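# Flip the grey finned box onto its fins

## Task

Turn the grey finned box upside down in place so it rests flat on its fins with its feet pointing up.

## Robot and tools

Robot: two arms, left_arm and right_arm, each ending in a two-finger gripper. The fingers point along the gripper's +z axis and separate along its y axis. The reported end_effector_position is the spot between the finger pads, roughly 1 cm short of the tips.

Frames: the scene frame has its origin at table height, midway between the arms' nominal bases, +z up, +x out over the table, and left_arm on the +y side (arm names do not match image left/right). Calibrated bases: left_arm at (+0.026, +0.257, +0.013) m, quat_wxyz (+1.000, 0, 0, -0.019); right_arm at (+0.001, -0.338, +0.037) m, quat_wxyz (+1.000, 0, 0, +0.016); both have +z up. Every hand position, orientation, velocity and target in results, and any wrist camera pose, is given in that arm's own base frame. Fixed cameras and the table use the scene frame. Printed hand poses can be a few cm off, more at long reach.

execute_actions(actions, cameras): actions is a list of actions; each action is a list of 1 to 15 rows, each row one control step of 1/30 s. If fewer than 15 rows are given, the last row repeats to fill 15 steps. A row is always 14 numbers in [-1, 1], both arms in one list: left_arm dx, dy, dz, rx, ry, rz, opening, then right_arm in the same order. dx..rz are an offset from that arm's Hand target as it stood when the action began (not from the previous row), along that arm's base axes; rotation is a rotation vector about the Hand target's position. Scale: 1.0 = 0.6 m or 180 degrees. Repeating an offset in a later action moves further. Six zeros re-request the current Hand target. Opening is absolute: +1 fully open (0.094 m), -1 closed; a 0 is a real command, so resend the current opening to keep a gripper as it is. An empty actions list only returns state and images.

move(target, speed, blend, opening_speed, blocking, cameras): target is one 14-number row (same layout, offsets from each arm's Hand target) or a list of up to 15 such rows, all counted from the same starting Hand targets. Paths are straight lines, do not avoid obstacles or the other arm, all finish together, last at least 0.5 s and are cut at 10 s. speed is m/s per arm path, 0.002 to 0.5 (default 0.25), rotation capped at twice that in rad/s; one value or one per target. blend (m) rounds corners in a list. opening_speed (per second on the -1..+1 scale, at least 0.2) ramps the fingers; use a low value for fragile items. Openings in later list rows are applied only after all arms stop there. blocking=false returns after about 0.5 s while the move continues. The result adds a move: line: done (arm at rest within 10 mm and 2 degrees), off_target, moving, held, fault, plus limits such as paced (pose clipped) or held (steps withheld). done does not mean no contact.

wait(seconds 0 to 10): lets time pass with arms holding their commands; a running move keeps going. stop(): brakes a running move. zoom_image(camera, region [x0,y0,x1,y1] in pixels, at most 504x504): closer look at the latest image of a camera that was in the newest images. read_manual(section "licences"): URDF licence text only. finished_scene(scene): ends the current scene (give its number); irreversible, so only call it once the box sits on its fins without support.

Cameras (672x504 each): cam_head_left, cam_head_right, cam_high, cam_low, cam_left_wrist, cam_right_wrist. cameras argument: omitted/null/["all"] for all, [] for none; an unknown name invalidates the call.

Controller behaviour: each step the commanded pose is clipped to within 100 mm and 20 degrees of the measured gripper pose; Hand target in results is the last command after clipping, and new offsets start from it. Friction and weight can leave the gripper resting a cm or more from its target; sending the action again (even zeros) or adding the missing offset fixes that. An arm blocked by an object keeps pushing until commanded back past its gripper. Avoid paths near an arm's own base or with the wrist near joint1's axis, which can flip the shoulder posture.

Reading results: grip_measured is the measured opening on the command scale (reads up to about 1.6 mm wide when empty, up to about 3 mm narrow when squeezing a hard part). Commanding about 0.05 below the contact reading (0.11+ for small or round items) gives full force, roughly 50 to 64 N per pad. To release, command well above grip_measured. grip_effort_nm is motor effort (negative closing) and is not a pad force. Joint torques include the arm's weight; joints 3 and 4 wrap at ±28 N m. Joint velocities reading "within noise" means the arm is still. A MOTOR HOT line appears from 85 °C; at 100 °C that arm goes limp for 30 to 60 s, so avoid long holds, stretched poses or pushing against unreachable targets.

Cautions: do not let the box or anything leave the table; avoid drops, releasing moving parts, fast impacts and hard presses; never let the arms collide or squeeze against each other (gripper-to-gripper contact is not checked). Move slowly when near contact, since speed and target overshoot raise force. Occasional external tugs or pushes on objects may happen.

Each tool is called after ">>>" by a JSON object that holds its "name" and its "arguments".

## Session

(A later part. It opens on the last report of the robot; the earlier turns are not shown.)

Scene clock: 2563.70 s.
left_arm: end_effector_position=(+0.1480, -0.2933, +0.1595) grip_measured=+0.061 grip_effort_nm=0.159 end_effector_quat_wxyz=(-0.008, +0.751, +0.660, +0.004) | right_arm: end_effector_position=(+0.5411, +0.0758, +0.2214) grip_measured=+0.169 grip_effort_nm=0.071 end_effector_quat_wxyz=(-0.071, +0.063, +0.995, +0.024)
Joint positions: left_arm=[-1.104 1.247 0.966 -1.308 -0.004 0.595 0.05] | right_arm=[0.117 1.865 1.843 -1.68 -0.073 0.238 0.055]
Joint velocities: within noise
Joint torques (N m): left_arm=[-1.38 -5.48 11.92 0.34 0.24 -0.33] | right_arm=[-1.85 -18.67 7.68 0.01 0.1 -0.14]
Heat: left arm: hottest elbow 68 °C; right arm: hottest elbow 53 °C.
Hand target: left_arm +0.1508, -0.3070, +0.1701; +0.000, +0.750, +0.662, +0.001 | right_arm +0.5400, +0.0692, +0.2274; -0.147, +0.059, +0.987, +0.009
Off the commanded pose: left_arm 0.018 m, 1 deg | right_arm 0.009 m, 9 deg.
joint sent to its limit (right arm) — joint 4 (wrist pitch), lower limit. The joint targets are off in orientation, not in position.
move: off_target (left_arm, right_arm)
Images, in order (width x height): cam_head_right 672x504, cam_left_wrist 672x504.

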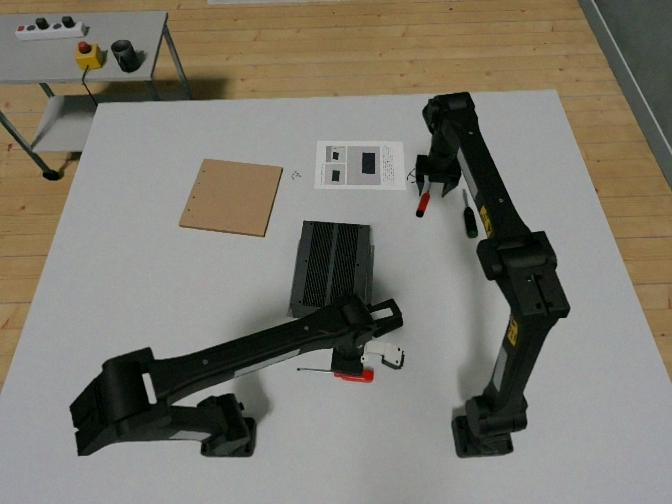

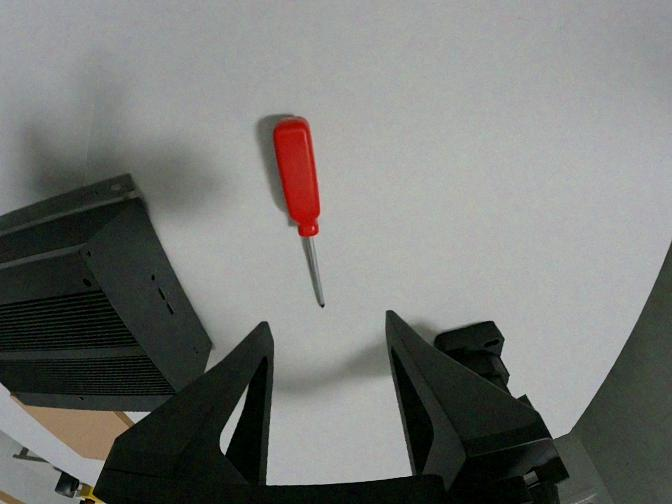

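>>> {"name": "move", "arguments": {"target": [0.0287,-0.038,-0.2,0,0,0,0.064,-0.2,-0.2,0,0,0,0,0.17], "speed": 0.15, "cameras": ["cam_left_wrist"]}}

Scene clock: 2599.33 s.
left_arm: end_effector_position=(+0.1661, -0.3295, +0.0565) grip_measured=+0.061 grip_effort_nm=0.159 end_effector_quat_wxyz=(+0.004, +0.751, +0.661, +0.001) | right_arm: end_effector_position=(+0.4228, -0.0466, +0.2216) grip_measured=+0.169 grip_effort_nm=0.071 end_effector_quat_wxyz=(-0.114, +0.060, +0.992, +0.008)
Joint positions: left_arm=[-1.104 1.465 0.877 -0.976 -0.004 0.594 0.05] | right_arm=[-0.11 1.604 1.483 -1.68 -0.004 0.011 0.055]
Joint velocities: within noise
Joint torques (N m): left_arm=[-0.26 -7.47 7.45 0.94 0.2 -0.17] | right_arm=[-1.38 -14.04 7.43 -0.06 0.12 -0.17]
Heat: left arm: hottest elbow 63 °C; right arm: hottest elbow 50 °C.
Hand target: left_arm +0.1680, -0.3298, +0.0500; +0.000, +0.750, +0.662, +0.001 | right_arm +0.4200, -0.0507, +0.2274; -0.147, +0.059, +0.987, +0.009
Off the commanded pose: left_arm 0.007 m, 0 deg | right_arm 0.008 m, 4 deg.
joint sent to its limit (right arm) — joint 4 (wrist pitch), lower limit. The joint targets are off in orientation, not in position.
move: off_target (right_arm)
Images, in order (width x height): cam_left_wrist 672x504.

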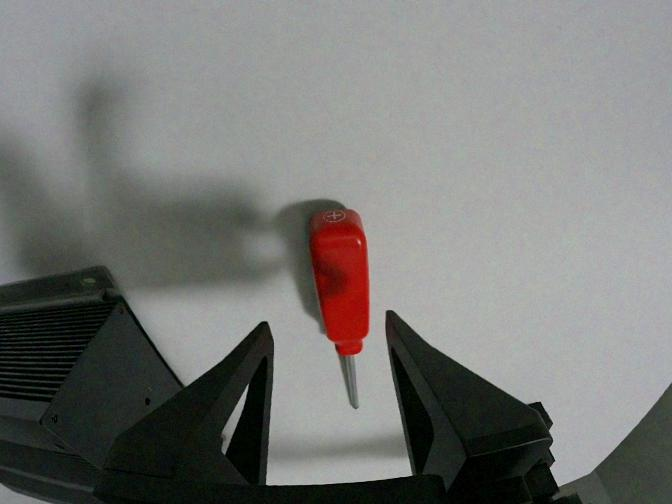

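>>> {"name": "move", "arguments": {"target": [[-0.008,-0.037,-0.04,0,0,0,0.064,0,0,0,0,0,0,0.17],[-0.008,-0.037,-0.08,0,0,0,0.064,0,0,0,0,0,0,0.17]], "speed": [0.1,0.05], "cameras": ["cam_left_wrist"]}}

Scene clock: 2673.60 s.
left_arm: end_effector_position=(+0.1669, -0.3519, +0.0110) grip_measured=+0.061 grip_effort_nm=0.164 end_effector_quat_wxyz=(+0.007, +0.751, +0.660, +0.000) | right_arm: end_effector_position=(+0.4228, -0.0466, +0.2216) grip_measured=+0.169 grip_effort_nm=0.061 end_effector_quat_wxyz=(-0.114, +0.060, +0.992, +0.008)
Joint positions: left_arm=[-1.128 1.593 0.877 -0.842 -0.004 0.572 0.05] | right_arm=[-0.11 1.604 1.483 -1.68 -0.004 0.009 0.055]
Joint velocities: within noise
Joint torques (N m): left_arm=[-1.32 -8.47 6.52 1.18 0.21 -0.3] | right_arm=[-1.2 -13.57 7.61 -0.12 0.11 -0.1]
Heat: left arm: hottest elbow 53 °C; right arm: hottest elbow 48 °C.
Hand target: left_arm +0.1632, -0.3520, +0.0021; +0.000, +0.750, +0.662, +0.001 | right_arm +0.4200, -0.0507, +0.2274; -0.147, +0.059, +0.987, +0.009
Off the commanded pose: left_arm 0.010 m, 1 deg | right_arm 0.008 m, 4 deg.
joint sent to its limit (right arm) — joint 4 (wrist pitch), lower limit. The joint targets are off in orientation, not in position.
move: off_target (right_arm)
Images, in order (width x height): cam_left_wrist 672x504.

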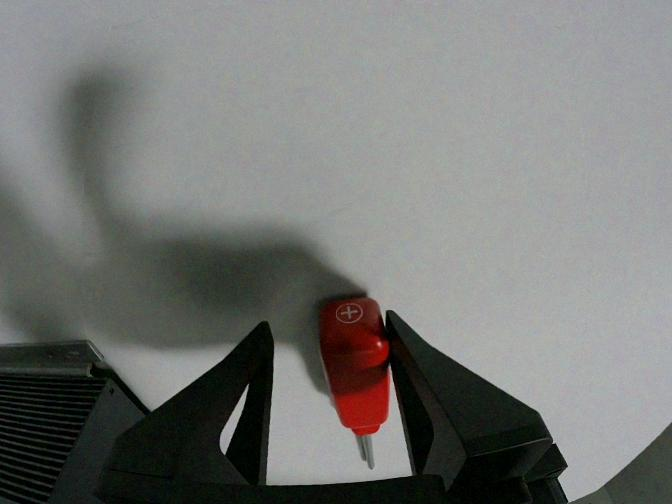

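>>> {"name": "move", "arguments": {"target": [-0.02,0.011,-0.012,0,0,0,0.064,0,0,0,0,0,0,0.17], "speed": 0.05, "cameras": []}}

>>> {"name": "move", "arguments": {"target": [0,0,0,0,0,0,-0.75,0,0,0,0,0,0,0.17], "opening_speed": 0.5, "cameras": ["cam_left_wrist"]}}

Scene clock: 2685.17 s.
left_arm: end_effector_position=(+0.1550, -0.3442, +0.0002) grip_measured=+0.061 grip_effort_nm=0.164 end_effector_quat_wxyz=(+0.002, +0.751, +0.660, +0.001) | right_arm: end_effector_position=(+0.4228, -0.0466, +0.2216) grip_measured=+0.169 grip_effort_nm=0.066 end_effector_quat_wxyz=(-0.114, +0.060, +0.992, +0.008)
Joint positions: left_arm=[-1.148 1.593 0.839 -0.813 -0.004 0.551 0.05] | right_arm=[-0.11 1.604 1.483 -1.68 -0.004 0.009 0.055]
Joint velocities: within noise
Joint torques (N m): left_arm=[-1.44 -8.82 6.32 0.96 0.2 -0.32] | right_arm=[-1.9 -14.27 7.47 -0.27 0.11 -0.15]
Heat: left arm: hottest elbow 52 °C; right arm: hottest elbow 47 °C.
Hand target: left_arm +0.1512, -0.3454, -0.0052; +0.000, +0.750, +0.662, +0.001 | right_arm +0.4200, -0.0507, +0.2274; -0.147, +0.059, +0.987, +0.009
Off the commanded pose: left_arm 0.007 m, 0 deg | right_arm 0.008 m, 4 deg.
joint sent to its limit (right arm) — joint 4 (wrist pitch), lower limit. The joint targets are off in orientation, not in position.
move: off_target (right_arm)
No camera images: "cameras" was empty.

Scene clock: 2687.00 s.
left_arm: end_effector_position=(+0.1550, -0.3443, +0.0002) grip_measured=-0.416 grip_effort_nm=-1.009 end_effector_quat_wxyz=(+0.003, +0.750, +0.661, +0.001) | right_arm: end_effector_position=(+0.4228, -0.0466, +0.2216) grip_measured=+0.169 grip_effort_nm=0.066 end_effector_quat_wxyz=(-0.114, +0.060, +0.992, +0.008)
Joint positions: left_arm=[-1.148 1.593 0.839 -0.812 -0.004 0.549 0.027] | right_arm=[-0.11 1.604 1.483 -1.68 -0.004 0.009 0.055]
Joint velocities: within noise
Joint torques (N m): left_arm=[-1.55 -8.82 6.32 1.06 0.2 -0.32] | right_arm=[-1.08 -13.16 7.57 -0.27 0.06 -0.13]
Heat: left arm: hottest elbow 52 °C; right arm: hottest elbow 47 °C.
Hand target: left_arm +0.1512, -0.3453, -0.0052; +0.000, +0.750, +0.662, +0.001 | right_arm +0.4200, -0.0507, +0.2274; -0.147, +0.059, +0.987, +0.009
Off the commanded pose: left_arm 0.007 m, 0 deg | right_arm 0.008 m, 4 deg.
joint sent to its limit (right arm) — joint 4 (wrist pitch), lower limit. The joint targets are off in orientation, not in position.
move: off_target (right_arm)
Images, in order (width x height): cam_left_wrist 672x504.

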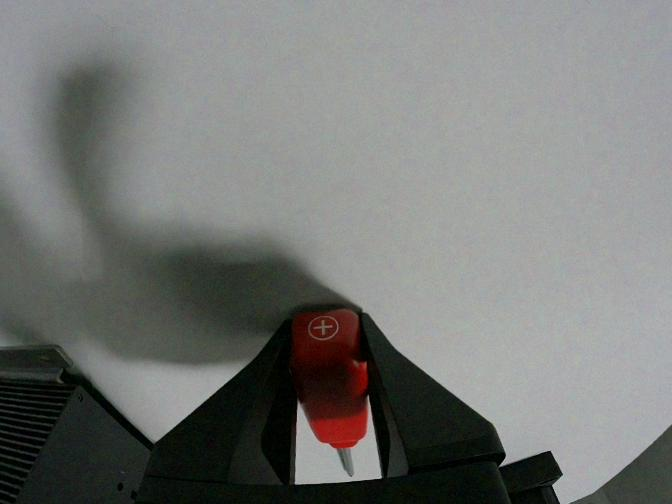

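>>> {"name": "move", "arguments": {"target": [[0,0,0.333,0,0,0,-0.75,-0.076,0.174,-0.073,0.173,-0.06,-0.022,-0.36],[-0.1075,0.11,0.333,0,0,-0.38,-0.75,-0.152,0.348,-0.146,0.347,-0.12,-0.044,-0.36]], "speed": 0.15, "blend": 0.03, "cameras": ["cam_head_right","cam_left_wrist","cam_right_wrist"]}}

Scene clock: 2772.40 s.
left_arm: end_effector_position=(+0.0906, -0.2813, +0.1906) grip_measured=-0.416 grip_effort_nm=-1.013 end_effector_quat_wxyz=(-0.003, +0.991, +0.137, +0.001) | right_arm: end_effector_position=(+0.3291, +0.1530, +0.1356) grip_measured=-0.359 grip_effort_nm=-0.085 end_effector_quat_wxyz=(+0.020, +0.044, +0.844, +0.534)
Joint positions: left_arm=[-1.26 1.127 0.955 -1.404 -0.003 1.607 0.027] | right_arm=[-0.004 1.334 0.679 -0.737 -1.12 0.213 0.03]
Joint velocities: within noise
Joint torques (N m): left_arm=[-1.61 -6.18 8.69 0.18 0.19 -0.06] | right_arm=[0.21 -7.65 6.46 1.32 -0.76 -0.03]
Heat: left arm: hottest elbow 49 °C; right arm: hottest elbow 47 °C.
Hand target: left_arm +0.0867, -0.2793, +0.1946; +0.000, +0.992, +0.126, +0.001 | right_arm +0.3288, +0.1581, +0.1397; +0.023, +0.036, +0.843, +0.536
Off the commanded pose: left_arm 0.006 m, 1 deg | right_arm 0.007 m, 1 deg.
move: done
Images, in order (width x height): cam_head_right 672x504, cam_left_wrist 672x504, cam_right_wrist 672x504.

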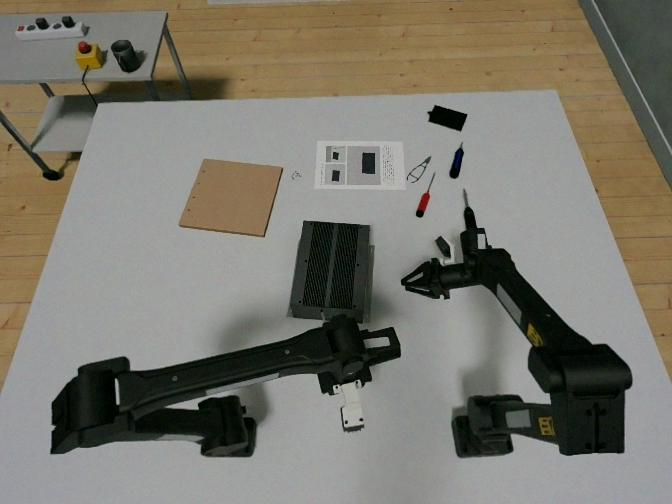

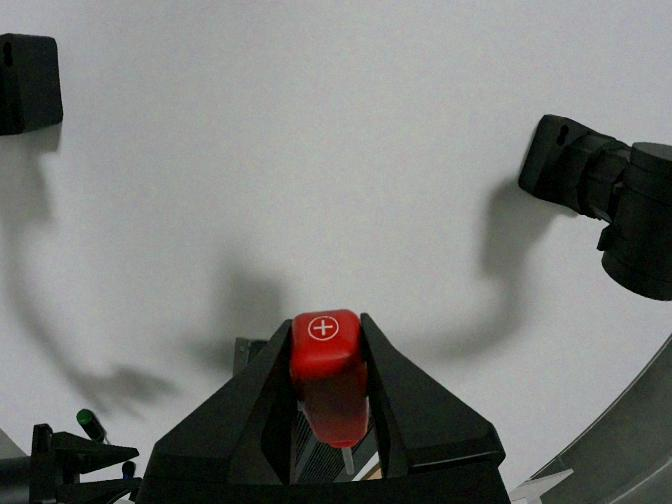

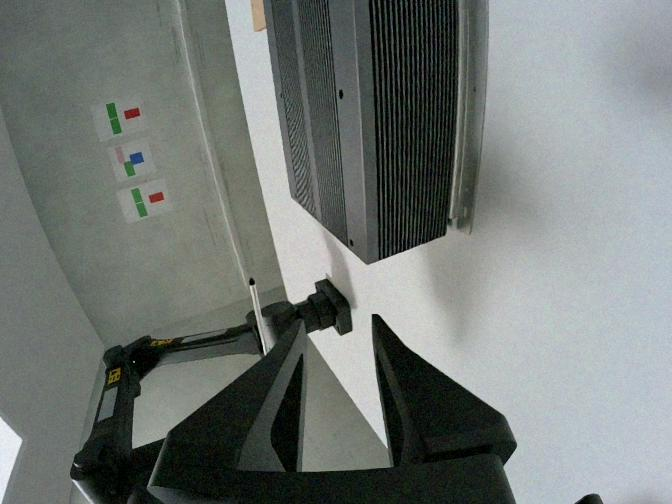

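>>> {"name": "move", "arguments": {"target": [0,0,-0.324,0,0,0,-0.75,0,0,0,0,0,0,-0.36], "speed": 0.12, "cameras": ["cam_right_wrist","cam_head_right"]}}

>>> {"name": "zoom_image", "arguments": {"camera": "cam_right_wrist", "region": [240, 160, 500, 340]}}

Scene clock: 2812.10 s.
left_arm: end_effector_position=(+0.0892, -0.2770, +0.0044) grip_measured=-0.417 grip_effort_nm=-1.009 end_effector_quat_wxyz=(+0.002, +0.991, +0.136, +0.002) | right_arm: end_effector_position=(+0.3291, +0.1530, +0.1357) grip_measured=-0.359 grip_effort_nm=-0.090 end_effector_quat_wxyz=(+0.020, +0.045, +0.844, +0.534)
Joint positions: left_arm=[-1.26 1.375 0.609 -0.8 -0.003 1.608 0.027] | right_arm=[-0.004 1.333 0.679 -0.737 -1.121 0.215 0.03]
Joint velocities: within noise
Joint torques (N m): left_arm=[-1.55 -4.72 6.5 0.95 0.19 -0.08] | right_arm=[0.56 -8 6.42 1.32 -0.78 0]
Heat: left arm: hottest elbow 51 °C; right arm: hottest elbow 47 °C.
Hand target: left_arm +0.0867, -0.2793, +0.0002; +0.000, +0.992, +0.126, +0.001 | right_arm +0.3288, +0.1581, +0.1398; +0.023, +0.036, +0.843, +0.536
Off the commanded pose: left_arm 0.005 m, 1 deg | right_arm 0.006 m, 1 deg.
move: done
Images, in order (width x height): cam_head_right 672x504, cam_right_wrist 672x504.

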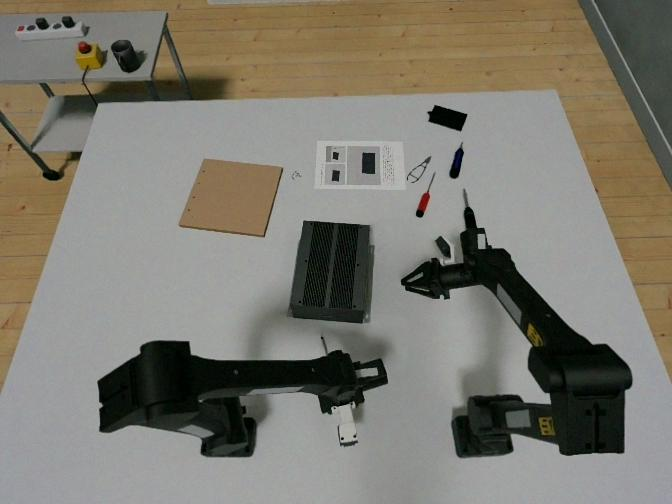

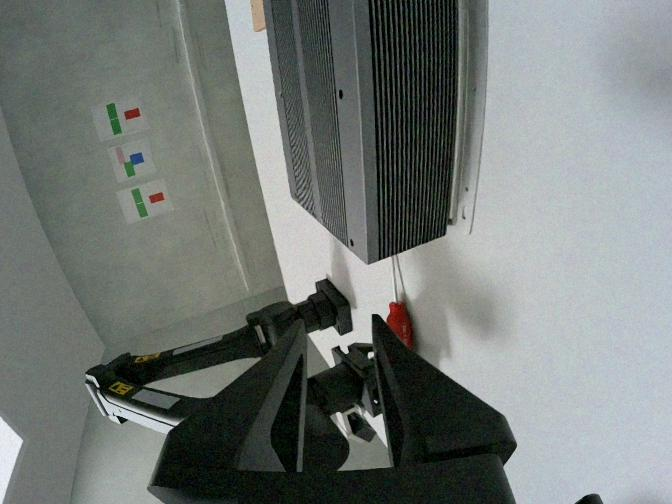

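Scaled by 1.938 from the camera's 672x504 image, which has a finer 960x720 frame.

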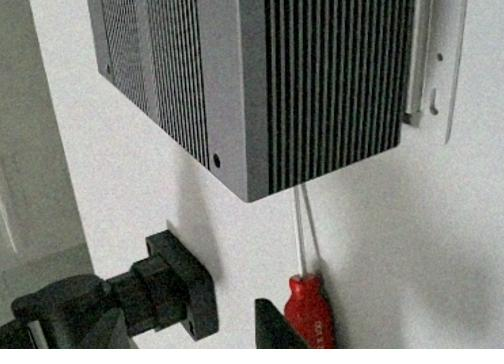

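>>> {"name": "move", "arguments": {"target": [0.089,0.022,0.0,0,0,0,-0.75,0,0,0,0,0,0,-0.36], "speed": 0.05, "cameras": ["cam_right_wrist","cam_head_right"]}}

>>> {"name": "zoom_image", "arguments": {"camera": "cam_head_right", "region": [270, 260, 400, 400]}}

Scene clock: 2821.53 s.
left_arm: end_effector_position=(+0.1335, -0.2574, +0.0007) grip_measured=-0.417 grip_effort_nm=-1.009 end_effector_quat_wxyz=(-0.004, +0.991, +0.130, +0.002) | right_arm: end_effector_position=(+0.3291, +0.1530, +0.1357) grip_measured=-0.359 grip_effort_nm=-0.085 end_effector_quat_wxyz=(+0.020, +0.045, +0.844, +0.534)
Joint positions: left_arm=[-1.095 1.389 0.609 -0.797 -0.007 1.785 0.027] | right_arm=[-0.004 1.333 0.679 -0.737 -1.121 0.215 0.03]
Joint velocities: within noise
Joint torques (N m): left_arm=[0.21 -4.42 8.03 0.85 0.36 -0.01] | right_arm=[0.32 -8.29 6.42 1.43 -0.83 0.01]
Heat: left arm: hottest elbow 50 °C; right arm: hottest elbow 47 °C.
Hand target: left_arm +0.1401, -0.2661, +0.0002; +0.000, +0.992, +0.126, +0.001 | right_arm +0.3288, +0.1581, +0.1398; +0.023, +0.036, +0.843, +0.536
Off the commanded pose: left_arm 0.011 m, 1 deg | right_arm 0.006 m, 1 deg.
move: off_target (left_arm)
Images, in order (width x height): cam_head_right 672x504, cam_right_wrist 672x504.

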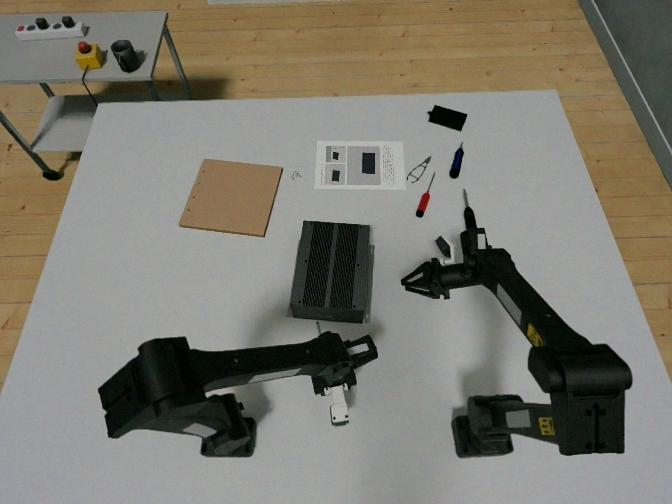

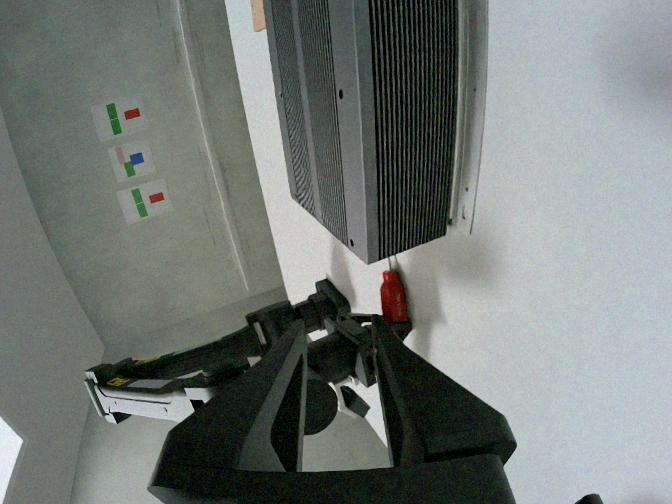

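Scaled by 3.600.

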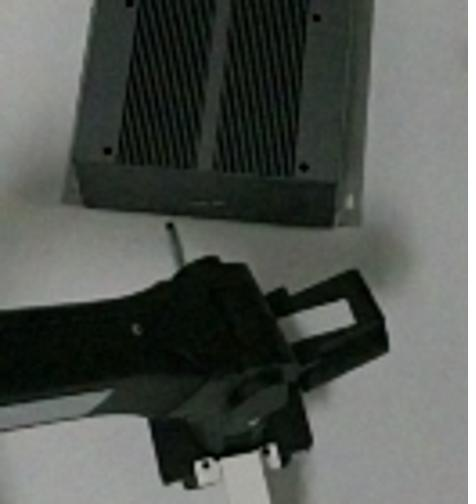

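>>> {"name": "move", "arguments": {"target": [0.11,-0.008,0.0,0,0,0,-0.75,0,0,0,0,0,0,-0.36], "speed": 0.05, "cameras": ["cam_right_wrist","cam_head_right"]}}

>>> {"name": "zoom_image", "arguments": {"camera": "cam_head_right", "region": [270, 260, 400, 400]}}

>>> {"name": "zoom_image", "arguments": {"camera": "cam_right_wrist", "region": [240, 160, 500, 340]}}

Scene clock: 2835.70 s.
left_arm: end_effector_position=(+0.1882, -0.2616, +0.0005) grip_measured=-0.417 grip_effort_nm=-1.009 end_effector_quat_wxyz=(-0.004, +0.991, +0.133, -0.004) | right_arm: end_effector_position=(+0.3291, +0.1530, +0.1357) grip_measured=-0.359 grip_effort_nm=-0.085 end_effector_quat_wxyz=(+0.020, +0.045, +0.844, +0.534)
Joint positions: left_arm=[-0.944 1.473 0.697 -0.805 0.003 1.93 0.027] | right_arm=[-0.004 1.333 0.679 -0.737 -1.121 0.215 0.03]
Joint velocities: within noise
Joint torques (N m): left_arm=[1.08 -4.89 9.39 0.91 -0.09 0.21] | right_arm=[0.44 -7.88 6.41 1.13 -0.75 -0.03]
Heat: left arm: hottest elbow 50 °C; right arm: hottest elbow 47 °C.
Hand target: left_arm +0.2061, -0.2709, +0.0002; +0.000, +0.992, +0.126, +0.001 | right_arm +0.3288, +0.1581, +0.1397; +0.023, +0.036, +0.843, +0.536
Off the commanded pose: left_arm 0.020 m, 1 deg | right_arm 0.006 m, 1 deg.
move: off_target (left_arm)
Images, in order (width x height): cam_head_right 672x504, cam_right_wrist 672x504.

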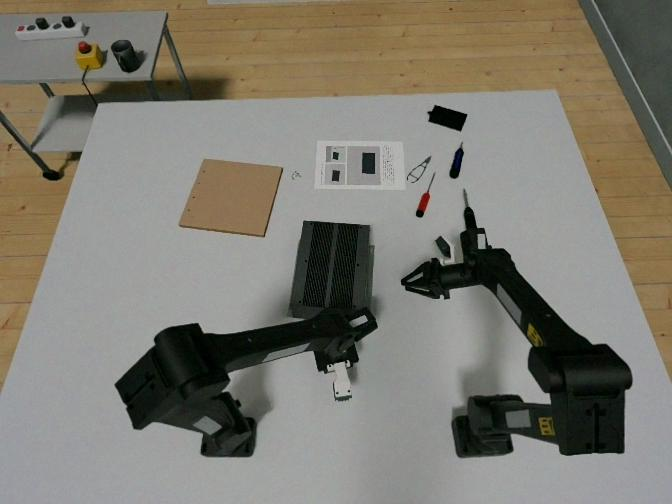

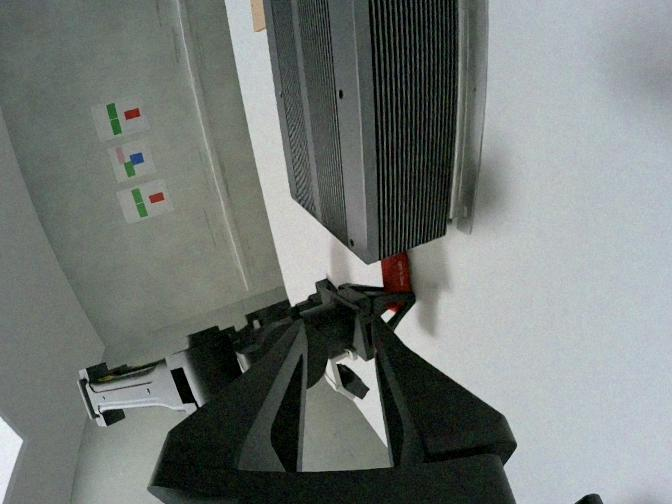

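Scaled by 3.600.

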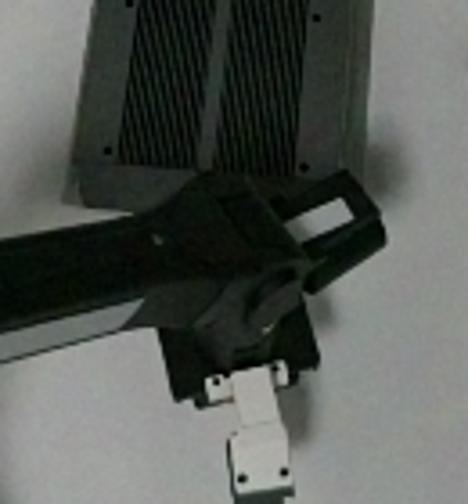

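Scaled by 1.938 from the camera's 672x504 image, which has a finer 960x720 frame.

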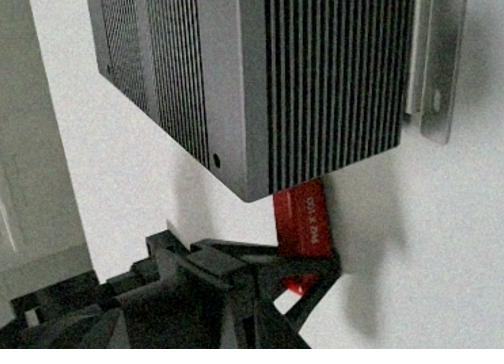

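>>> {"name": "move", "arguments": {"target": [0.05,0.0,0.0,0,0,0,-0.75,0,0,0,0,0,0,-0.36], "speed": 0.05, "cameras": ["cam_right_wrist"]}}

>>> {"name": "move", "arguments": {"target": [-0.004,0.0,0.05,0,0,0,-0.75,0,0,0,0,0,0,-0.36], "speed": 0.05, "cameras": ["cam_right_wrist","cam_head_right"]}}

>>> {"name": "zoom_image", "arguments": {"camera": "cam_right_wrist", "region": [240, 160, 500, 340]}}

Scene clock: 2854.47 s.
left_arm: end_effector_position=(+0.2086, -0.2604, +0.0005) grip_measured=-0.417 grip_effort_nm=-1.013 end_effector_quat_wxyz=(-0.009, +0.991, +0.131, -0.013) | right_arm: end_effector_position=(+0.3291, +0.1530, +0.1357) grip_measured=-0.359 grip_effort_nm=-0.085 end_effector_quat_wxyz=(+0.020, +0.045, +0.844, +0.534)
Joint positions: left_arm=[-0.888 1.51 0.739 -0.827 0.013 1.992 0.027] | right_arm=[-0.004 1.333 0.679 -0.737 -1.121 0.215 0.03]
Joint velocities: within noise
Joint torques (N m): left_arm=[2.08 -5.01 10.09 1.21 -0.48 0.24] | right_arm=[0.15 -7.94 6.3 1.2 -0.76 0.03]
Heat: left arm: hottest elbow 51 °C; right arm: hottest elbow 47 °C.
Hand target: left_arm +0.2361, -0.2709, +0.0002; +0.000, +0.992, +0.126, +0.001 | right_arm +0.3288, +0.1581, +0.1397; +0.023, +0.036, +0.843, +0.536
Off the commanded pose: left_arm 0.029 m, 2 deg | right_arm 0.006 m, 1 deg.
move: off_target (left_arm)
Images, in order (width x height): cam_right_wrist 672x504.

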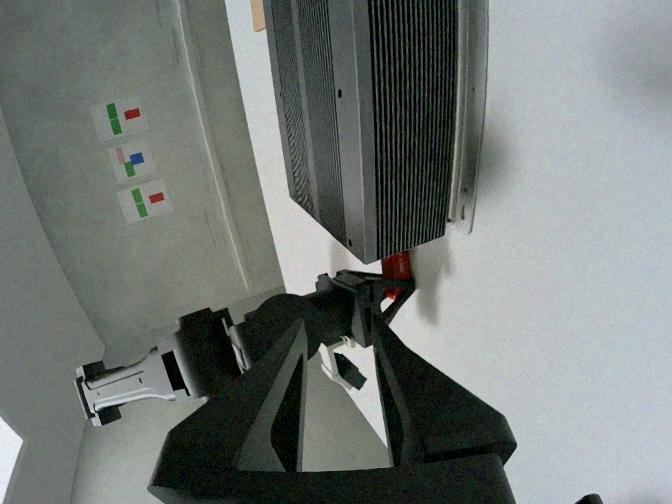

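Scene clock: 2855.57 s.
left_arm: end_effector_position=(+0.2071, -0.2538, +0.0059) grip_measured=-0.417 grip_effort_nm=-1.009 end_effector_quat_wxyz=(-0.028, +0.992, +0.118, -0.023) | right_arm: end_effector_position=(+0.3291, +0.1530, +0.1357) grip_measured=-0.359 grip_effort_nm=-0.081 end_effector_quat_wxyz=(+0.020, +0.045, +0.844, +0.534)
Joint positions: left_arm=[-0.881 1.51 0.756 -0.888 0.008 2.025 0.027] | right_arm=[-0.004 1.333 0.679 -0.737 -1.121 0.215 0.03]
Joint velocities: within noise
Joint torques (N m): left_arm=[1.2 -10.34 10.73 -0.06 -0.27 -0.14] | right_arm=[0.32 -7.53 6.38 1.39 -0.78 -0.03]
Heat: left arm: hottest elbow 51 °C; right arm: hottest elbow 47 °C.
Hand target: left_arm +0.2336, -0.2709, +0.0302; +0.000, +0.992, +0.126, +0.001 | right_arm +0.3288, +0.1581, +0.1397; +0.023, +0.036, +0.843, +0.536
Off the commanded pose: left_arm 0.040 m, 4 deg | right_arm 0.006 m, 1 deg.
move: off_target (left_arm)
Images, in order (width x height): cam_head_right 672x504, cam_right_wrist 672x504.

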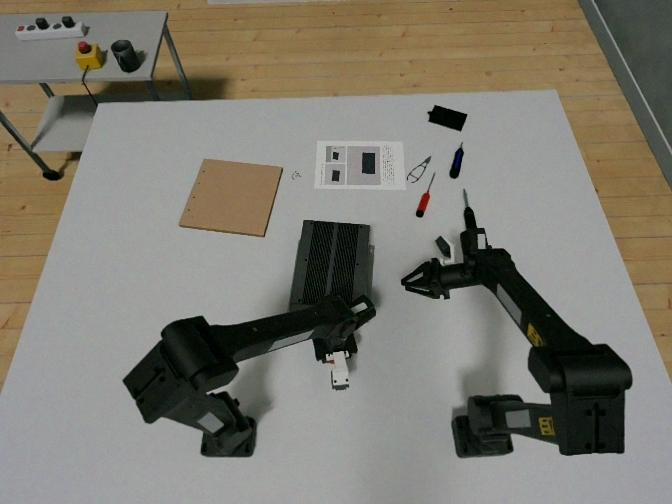

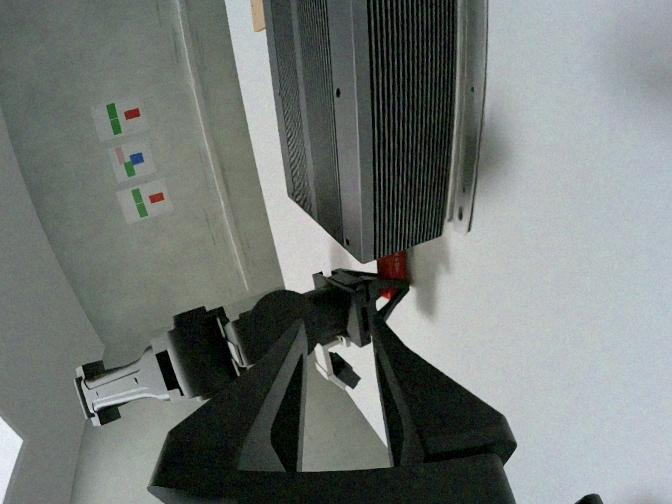

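Scaled by 1.938 from the camera's 672x504 image, which has a finer 960x720 frame.

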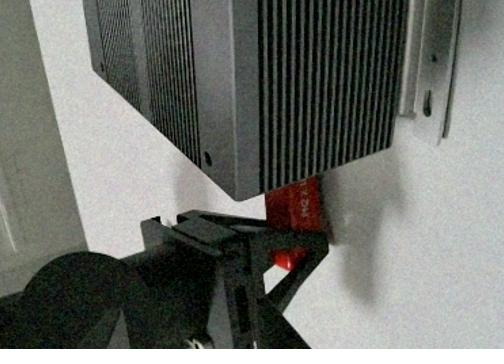

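>>> {"name": "execute_actions", "arguments": {"actions": [], "cameras": ["cam_right_wrist", "cam_head_right", "cam_left_wrist"]}}

Scene clock: 2910.53 s.
left_arm: end_effector_position=(+0.2071, -0.2538, +0.0060) grip_measured=-0.417 grip_effort_nm=-1.013 end_effector_quat_wxyz=(-0.028, +0.992, +0.118, -0.023) | right_arm: end_effector_position=(+0.3291, +0.1530, +0.1357) grip_measured=-0.359 grip_effort_nm=-0.081 end_effector_quat_wxyz=(+0.020, +0.045, +0.844, +0.534)
Joint positions: left_arm=[-0.881 1.51 0.757 -0.889 0.008 2.025 0.027] | right_arm=[-0.004 1.333 0.679 -0.737 -1.121 0.215 0.03]
Joint velocities: within noise
Joint torques (N m): left_arm=[1.03 -10.46 10.82 0.01 -0.28 -0.14] | right_arm=[0.85 -8 6.35 1.26 -0.76 -0.04]
Heat: left arm: hottest elbow 57 °C; right arm: hottest elbow 47 °C.
Hand target: left_arm +0.2337, -0.2710, +0.0302; +0.000, +0.992, +0.126, +0.001 | right_arm +0.3288, +0.1581, +0.1397; +0.023, +0.036, +0.843, +0.536
Tool commands: left_gripper/opening=-0.75 right_gripper/opening=-0.36
Off the commanded pose: left_arm 0.040 m, 4 deg | right_arm 0.006 m, 1 deg.
Images, in order (width x height): cam_head_right 672x504, cam_left_wrist 672x504, cam_right_wrist 672x504.

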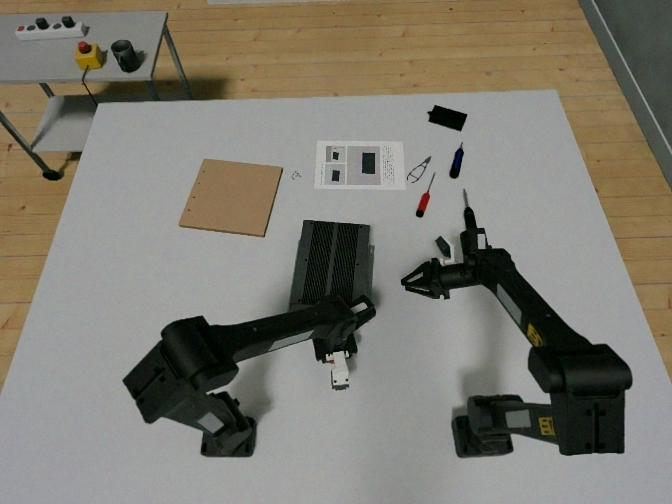

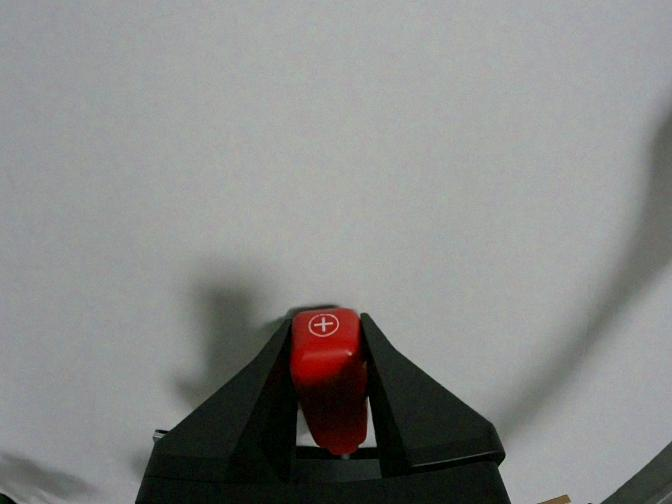

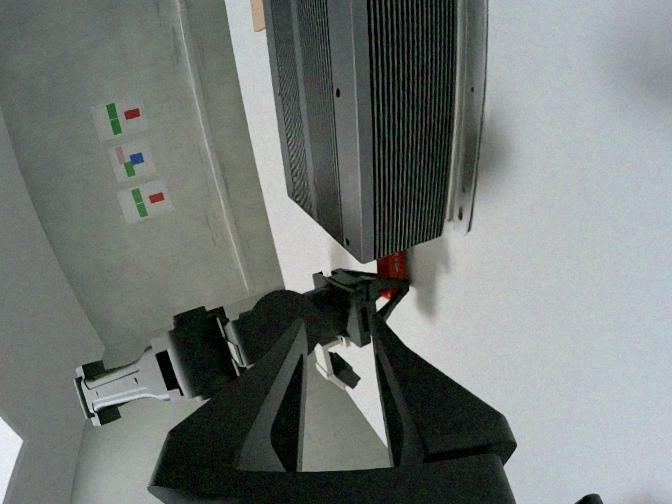

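>>> {"name": "move", "arguments": {"target": [-0.01, 0, 0.04, 0, 0, 0, -0.75, 0, 0, 0, 0, 0, 0, -0.36], "speed": 0.04, "cameras": ["cam_right_wrist"]}}

Scene clock: 2919.07 s.
left_arm: end_effector_position=(+0.2071, -0.2531, +0.0222) grip_measured=-0.417 grip_effort_nm=-1.009 end_effector_quat_wxyz=(-0.031, +0.992, +0.116, -0.024) | right_arm: end_effector_position=(+0.3291, +0.1530, +0.1357) grip_measured=-0.359 grip_effort_nm=-0.085 end_effector_quat_wxyz=(+0.020, +0.045, +0.844, +0.534)
Joint positions: left_arm=[-0.88 1.478 0.776 -0.946 0.007 2.029 0.027] | right_arm=[-0.004 1.333 0.679 -0.737 -1.121 0.215 0.03]
Joint velocities: within noise
Joint torques (N m): left_arm=[-0.03 -11.75 11.12 -0.61 -0.18 -0.31] | right_arm=[0.26 -7.53 6.43 1.43 -0.76 -0.02]
Heat: left arm: hottest elbow 57 °C; right arm: hottest elbow 46 °C.
Hand target: left_arm +0.2276, -0.2710, +0.0542; +0.000, +0.992, +0.126, +0.001 | right_arm +0.3288, +0.1581, +0.1397; +0.023, +0.036, +0.843, +0.536
Off the commanded pose: left_arm 0.042 m, 5 deg | right_arm 0.006 m, 1 deg.
move: off_target (left_arm)
Images, in order (width x height): cam_right_wrist 672x504.

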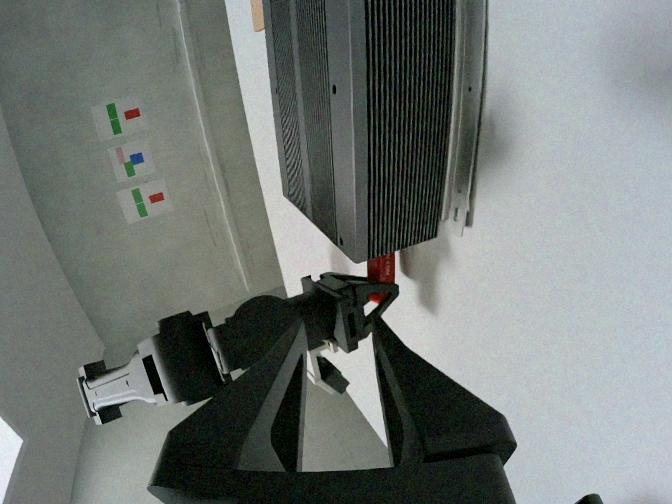

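>>> {"name": "move", "arguments": {"target": [-0.01, 0, 0.035, 0, 0, 0, -0.75, 0, 0, 0, 0, 0, 0, -0.36], "speed": 0.04, "cameras": ["cam_right_wrist"]}}

>>> {"name": "zoom_image", "arguments": {"camera": "cam_right_wrist", "region": [320, 140, 530, 320]}}

Scene clock: 2924.87 s.
left_arm: end_effector_position=(+0.2010, -0.2478, +0.0418) grip_measured=-0.418 grip_effort_nm=-1.009 end_effector_quat_wxyz=(-0.035, +0.992, +0.115, -0.030) | right_arm: end_effector_position=(+0.3291, +0.1530, +0.1357) grip_measured=-0.359 grip_effort_nm=-0.081 end_effector_quat_wxyz=(+0.020, +0.045, +0.844, +0.534)
Joint positions: left_arm=[-0.881 1.428 0.788 -1.021 0.012 2.029 0.027] | right_arm=[-0.004 1.333 0.679 -0.737 -1.121 0.215 0.03]
Joint velocities: within noise
Joint torques (N m): left_arm=[-1.14 -11.05 12 -0.23 -0.33 -0.45] | right_arm=[0.67 -7.24 6.52 1.24 -0.78 -0.03]
Heat: left arm: hottest elbow 56 °C; right arm: hottest elbow 46 °C.
Hand target: left_arm +0.2217, -0.2710, +0.0752; +0.000, +0.992, +0.126, +0.001 | right_arm +0.3288, +0.1581, +0.1397; +0.023, +0.036, +0.843, +0.536
Off the commanded pose: left_arm 0.046 m, 5 deg | right_arm 0.006 m, 1 deg.
move: off_target (left_arm)
Images, in order (width x height): cam_right_wrist 672x504.

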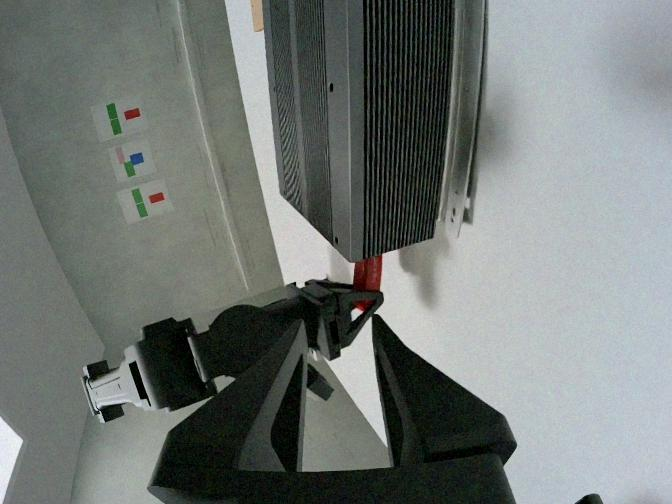

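Scaled by 2.400 from the camera's 672x504 image, which has a finer 960x720 frame.

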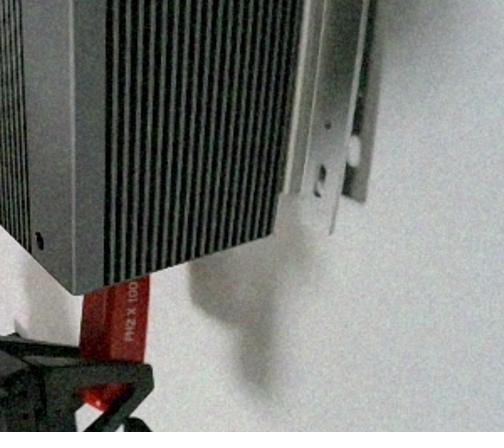

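>>> {"name": "move", "arguments": {"target": [-0.01, 0, 0.028, 0, 0, 0, -0.75, 0, 0, 0, 0, 0, 0, -0.36], "speed": 0.04, "cameras": ["cam_right_wrist", "cam_head_right"]}}

>>> {"name": "zoom_image", "arguments": {"camera": "cam_right_wrist", "region": [320, 140, 530, 320]}}

Scene clock: 2932.80 s.
left_arm: end_effector_position=(+0.1930, -0.2455, +0.0597) grip_measured=-0.418 grip_effort_nm=-1.013 end_effector_quat_wxyz=(-0.039, +0.991, +0.120, -0.033) | right_arm: end_effector_position=(+0.3291, +0.1530, +0.1357) grip_measured=-0.359 grip_effort_nm=-0.085 end_effector_quat_wxyz=(+0.020, +0.045, +0.844, +0.534)
Joint positions: left_arm=[-0.895 1.385 0.8 -1.086 0.014 2.006 0.027] | right_arm=[-0.004 1.333 0.679 -0.737 -1.121 0.215 0.03]
Joint velocities: within noise
Joint torques (N m): left_arm=[-1.2 -9.99 12.53 0.23 -0.44 -0.33] | right_arm=[0.56 -7.59 6.53 1.39 -0.74 -0.03]
Heat: left arm: hottest elbow 56 °C; right arm: hottest elbow 46 °C.
Hand target: left_arm +0.2157, -0.2710, +0.0920; +0.000, +0.992, +0.126, +0.001 | right_arm +0.3288, +0.1581, +0.1397; +0.023, +0.036, +0.843, +0.536
Off the commanded pose: left_arm 0.047 m, 6 deg | right_arm 0.006 m, 1 deg.
move: off_target (left_arm)
Images, in order (width x height): cam_head_right 672x504, cam_right_wrist 672x504.

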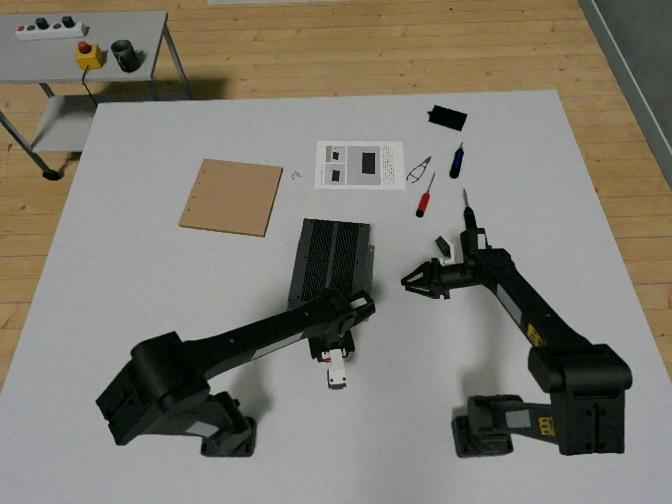

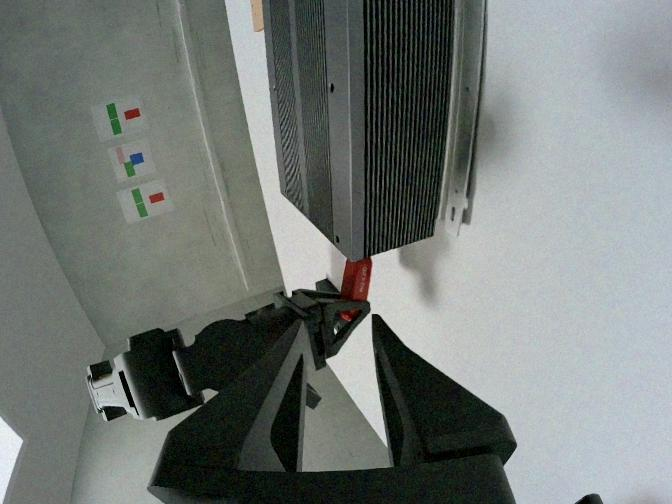

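Scaled by 2.400 from the camera's 672x504 image, which has a finer 960x720 frame.

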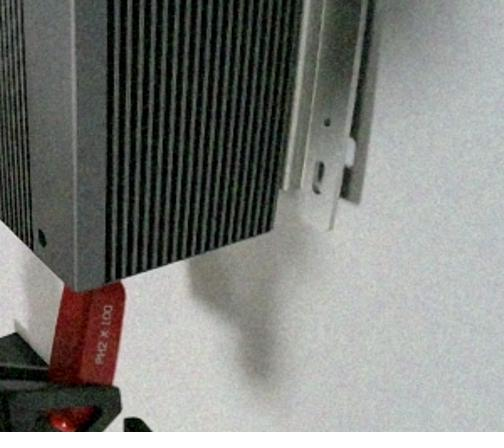

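>>> {"name": "move", "arguments": {"target": [0, 0, 0, 0, 0, 0, -0.75, -0.0108, 0.0332, -0.2078, 0.0138, -0.0013, 0, -0.15], "speed": 0.12, "cameras": ["cam_right_wrist"]}}

>>> {"name": "zoom_image", "arguments": {"camera": "cam_right_wrist", "region": [280, 120, 500, 340]}}

Scene clock: 2999.60 s.
left_arm: end_effector_position=(+0.1926, -0.2454, +0.0614) grip_measured=-0.418 grip_effort_nm=-1.013 end_effector_quat_wxyz=(-0.038, +0.991, +0.122, -0.032) | right_arm: end_effector_position=(+0.3258, +0.1730, +0.0173) grip_measured=-0.151 grip_effort_nm=0.066 end_effector_quat_wxyz=(+0.030, +0.038, +0.832, +0.553)
Joint positions: left_arm=[-0.896 1.379 0.8 -1.089 0.015 2.002 0.027] | right_arm=[0.051 1.668 0.527 -0.084 -1.147 0.366 0.04]
Joint velocities: within noise
Joint torques (N m): left_arm=[-0.97 -9.64 12.63 0.34 -0.46 -0.32] | right_arm=[0.67 -8.23 3.34 1.61 -0.74 -0.01]
Heat: left arm: hottest elbow 57 °C; right arm: hottest elbow 46 °C.
Hand target: left_arm +0.2155, -0.2709, +0.0919; +0.000, +0.992, +0.126, +0.001 | right_arm +0.3225, +0.1780, +0.0152; +0.024, +0.036, +0.831, +0.554
Off the commanded pose: left_arm 0.046 m, 6 deg | right_arm 0.007 m, 1 deg.
move: off_target (left_arm)
Images, in order (width x height): cam_right_wrist 672x504.

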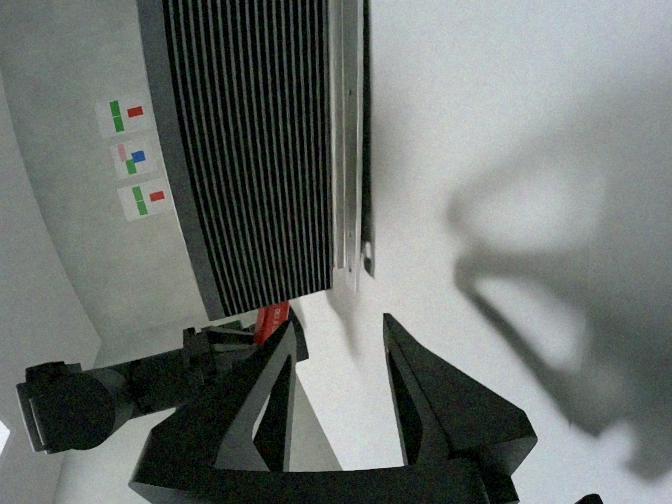

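Scaled by 2.291 from the camera's 672x504 image, which has a finer 960x720 frame.

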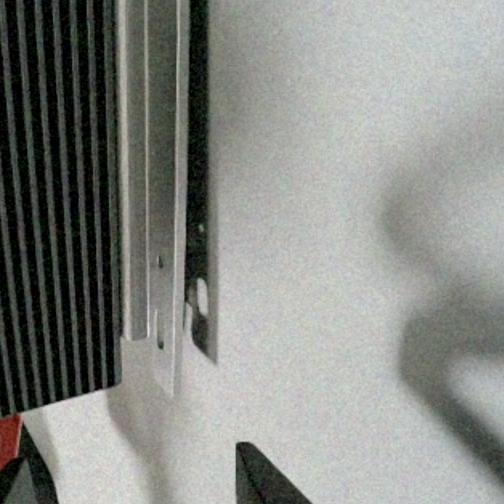

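>>> {"name": "move", "arguments": {"target": [0, 0, 0, 0, 0, 0, -0.75, 0, 0.025, -0.046, 0, 0, 0, -0.15], "speed": 0.06, "cameras": ["cam_right_wrist"]}}

>>> {"name": "zoom_image", "arguments": {"camera": "cam_right_wrist", "region": [250, 160, 500, 410]}}

Scene clock: 3021.70 s.
left_arm: end_effector_position=(+0.1926, -0.2454, +0.0614) grip_measured=-0.418 grip_effort_nm=-1.009 end_effector_quat_wxyz=(-0.038, +0.991, +0.122, -0.032) | right_arm: end_effector_position=(+0.3256, +0.1886, -0.0092) grip_measured=-0.151 grip_effort_nm=0.066 end_effector_quat_wxyz=(+0.029, +0.037, +0.830, +0.555)
Joint positions: left_arm=[-0.896 1.379 0.8 -1.089 0.015 2.002 0.027] | right_arm=[0.1 1.774 0.51 0.136 -1.134 0.473 0.04]
Joint velocities: within noise
Joint torques (N m): left_arm=[-1.08 -9.58 12.71 0.34 -0.47 -0.31] | right_arm=[0.09 -8.18 2.5 1.7 -0.45 -0.03]
Heat: left arm: hottest elbow 58 °C; right arm: hottest elbow 44 °C.
Hand target: left_arm +0.2155, -0.2709, +0.0919; +0.000, +0.992, +0.126, +0.001 | right_arm +0.3223, +0.1930, -0.0125; +0.024, +0.036, +0.831, +0.554
Off the commanded pose: left_arm 0.046 m, 6 deg | right_arm 0.006 m, 1 deg.
move: off_target (left_arm)
Images, in order (width x height): cam_right_wrist 672x504.

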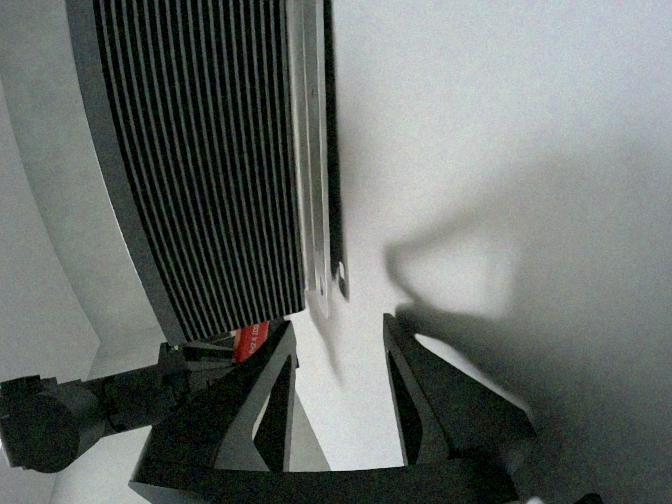

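Scaled by 2.016 from the camera's 672x504 image, which has a finer 960x720 frame.

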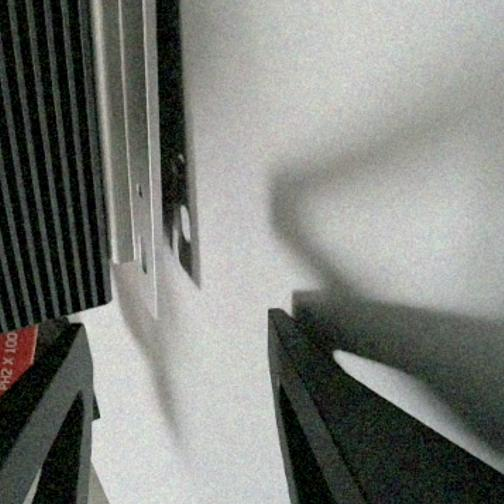

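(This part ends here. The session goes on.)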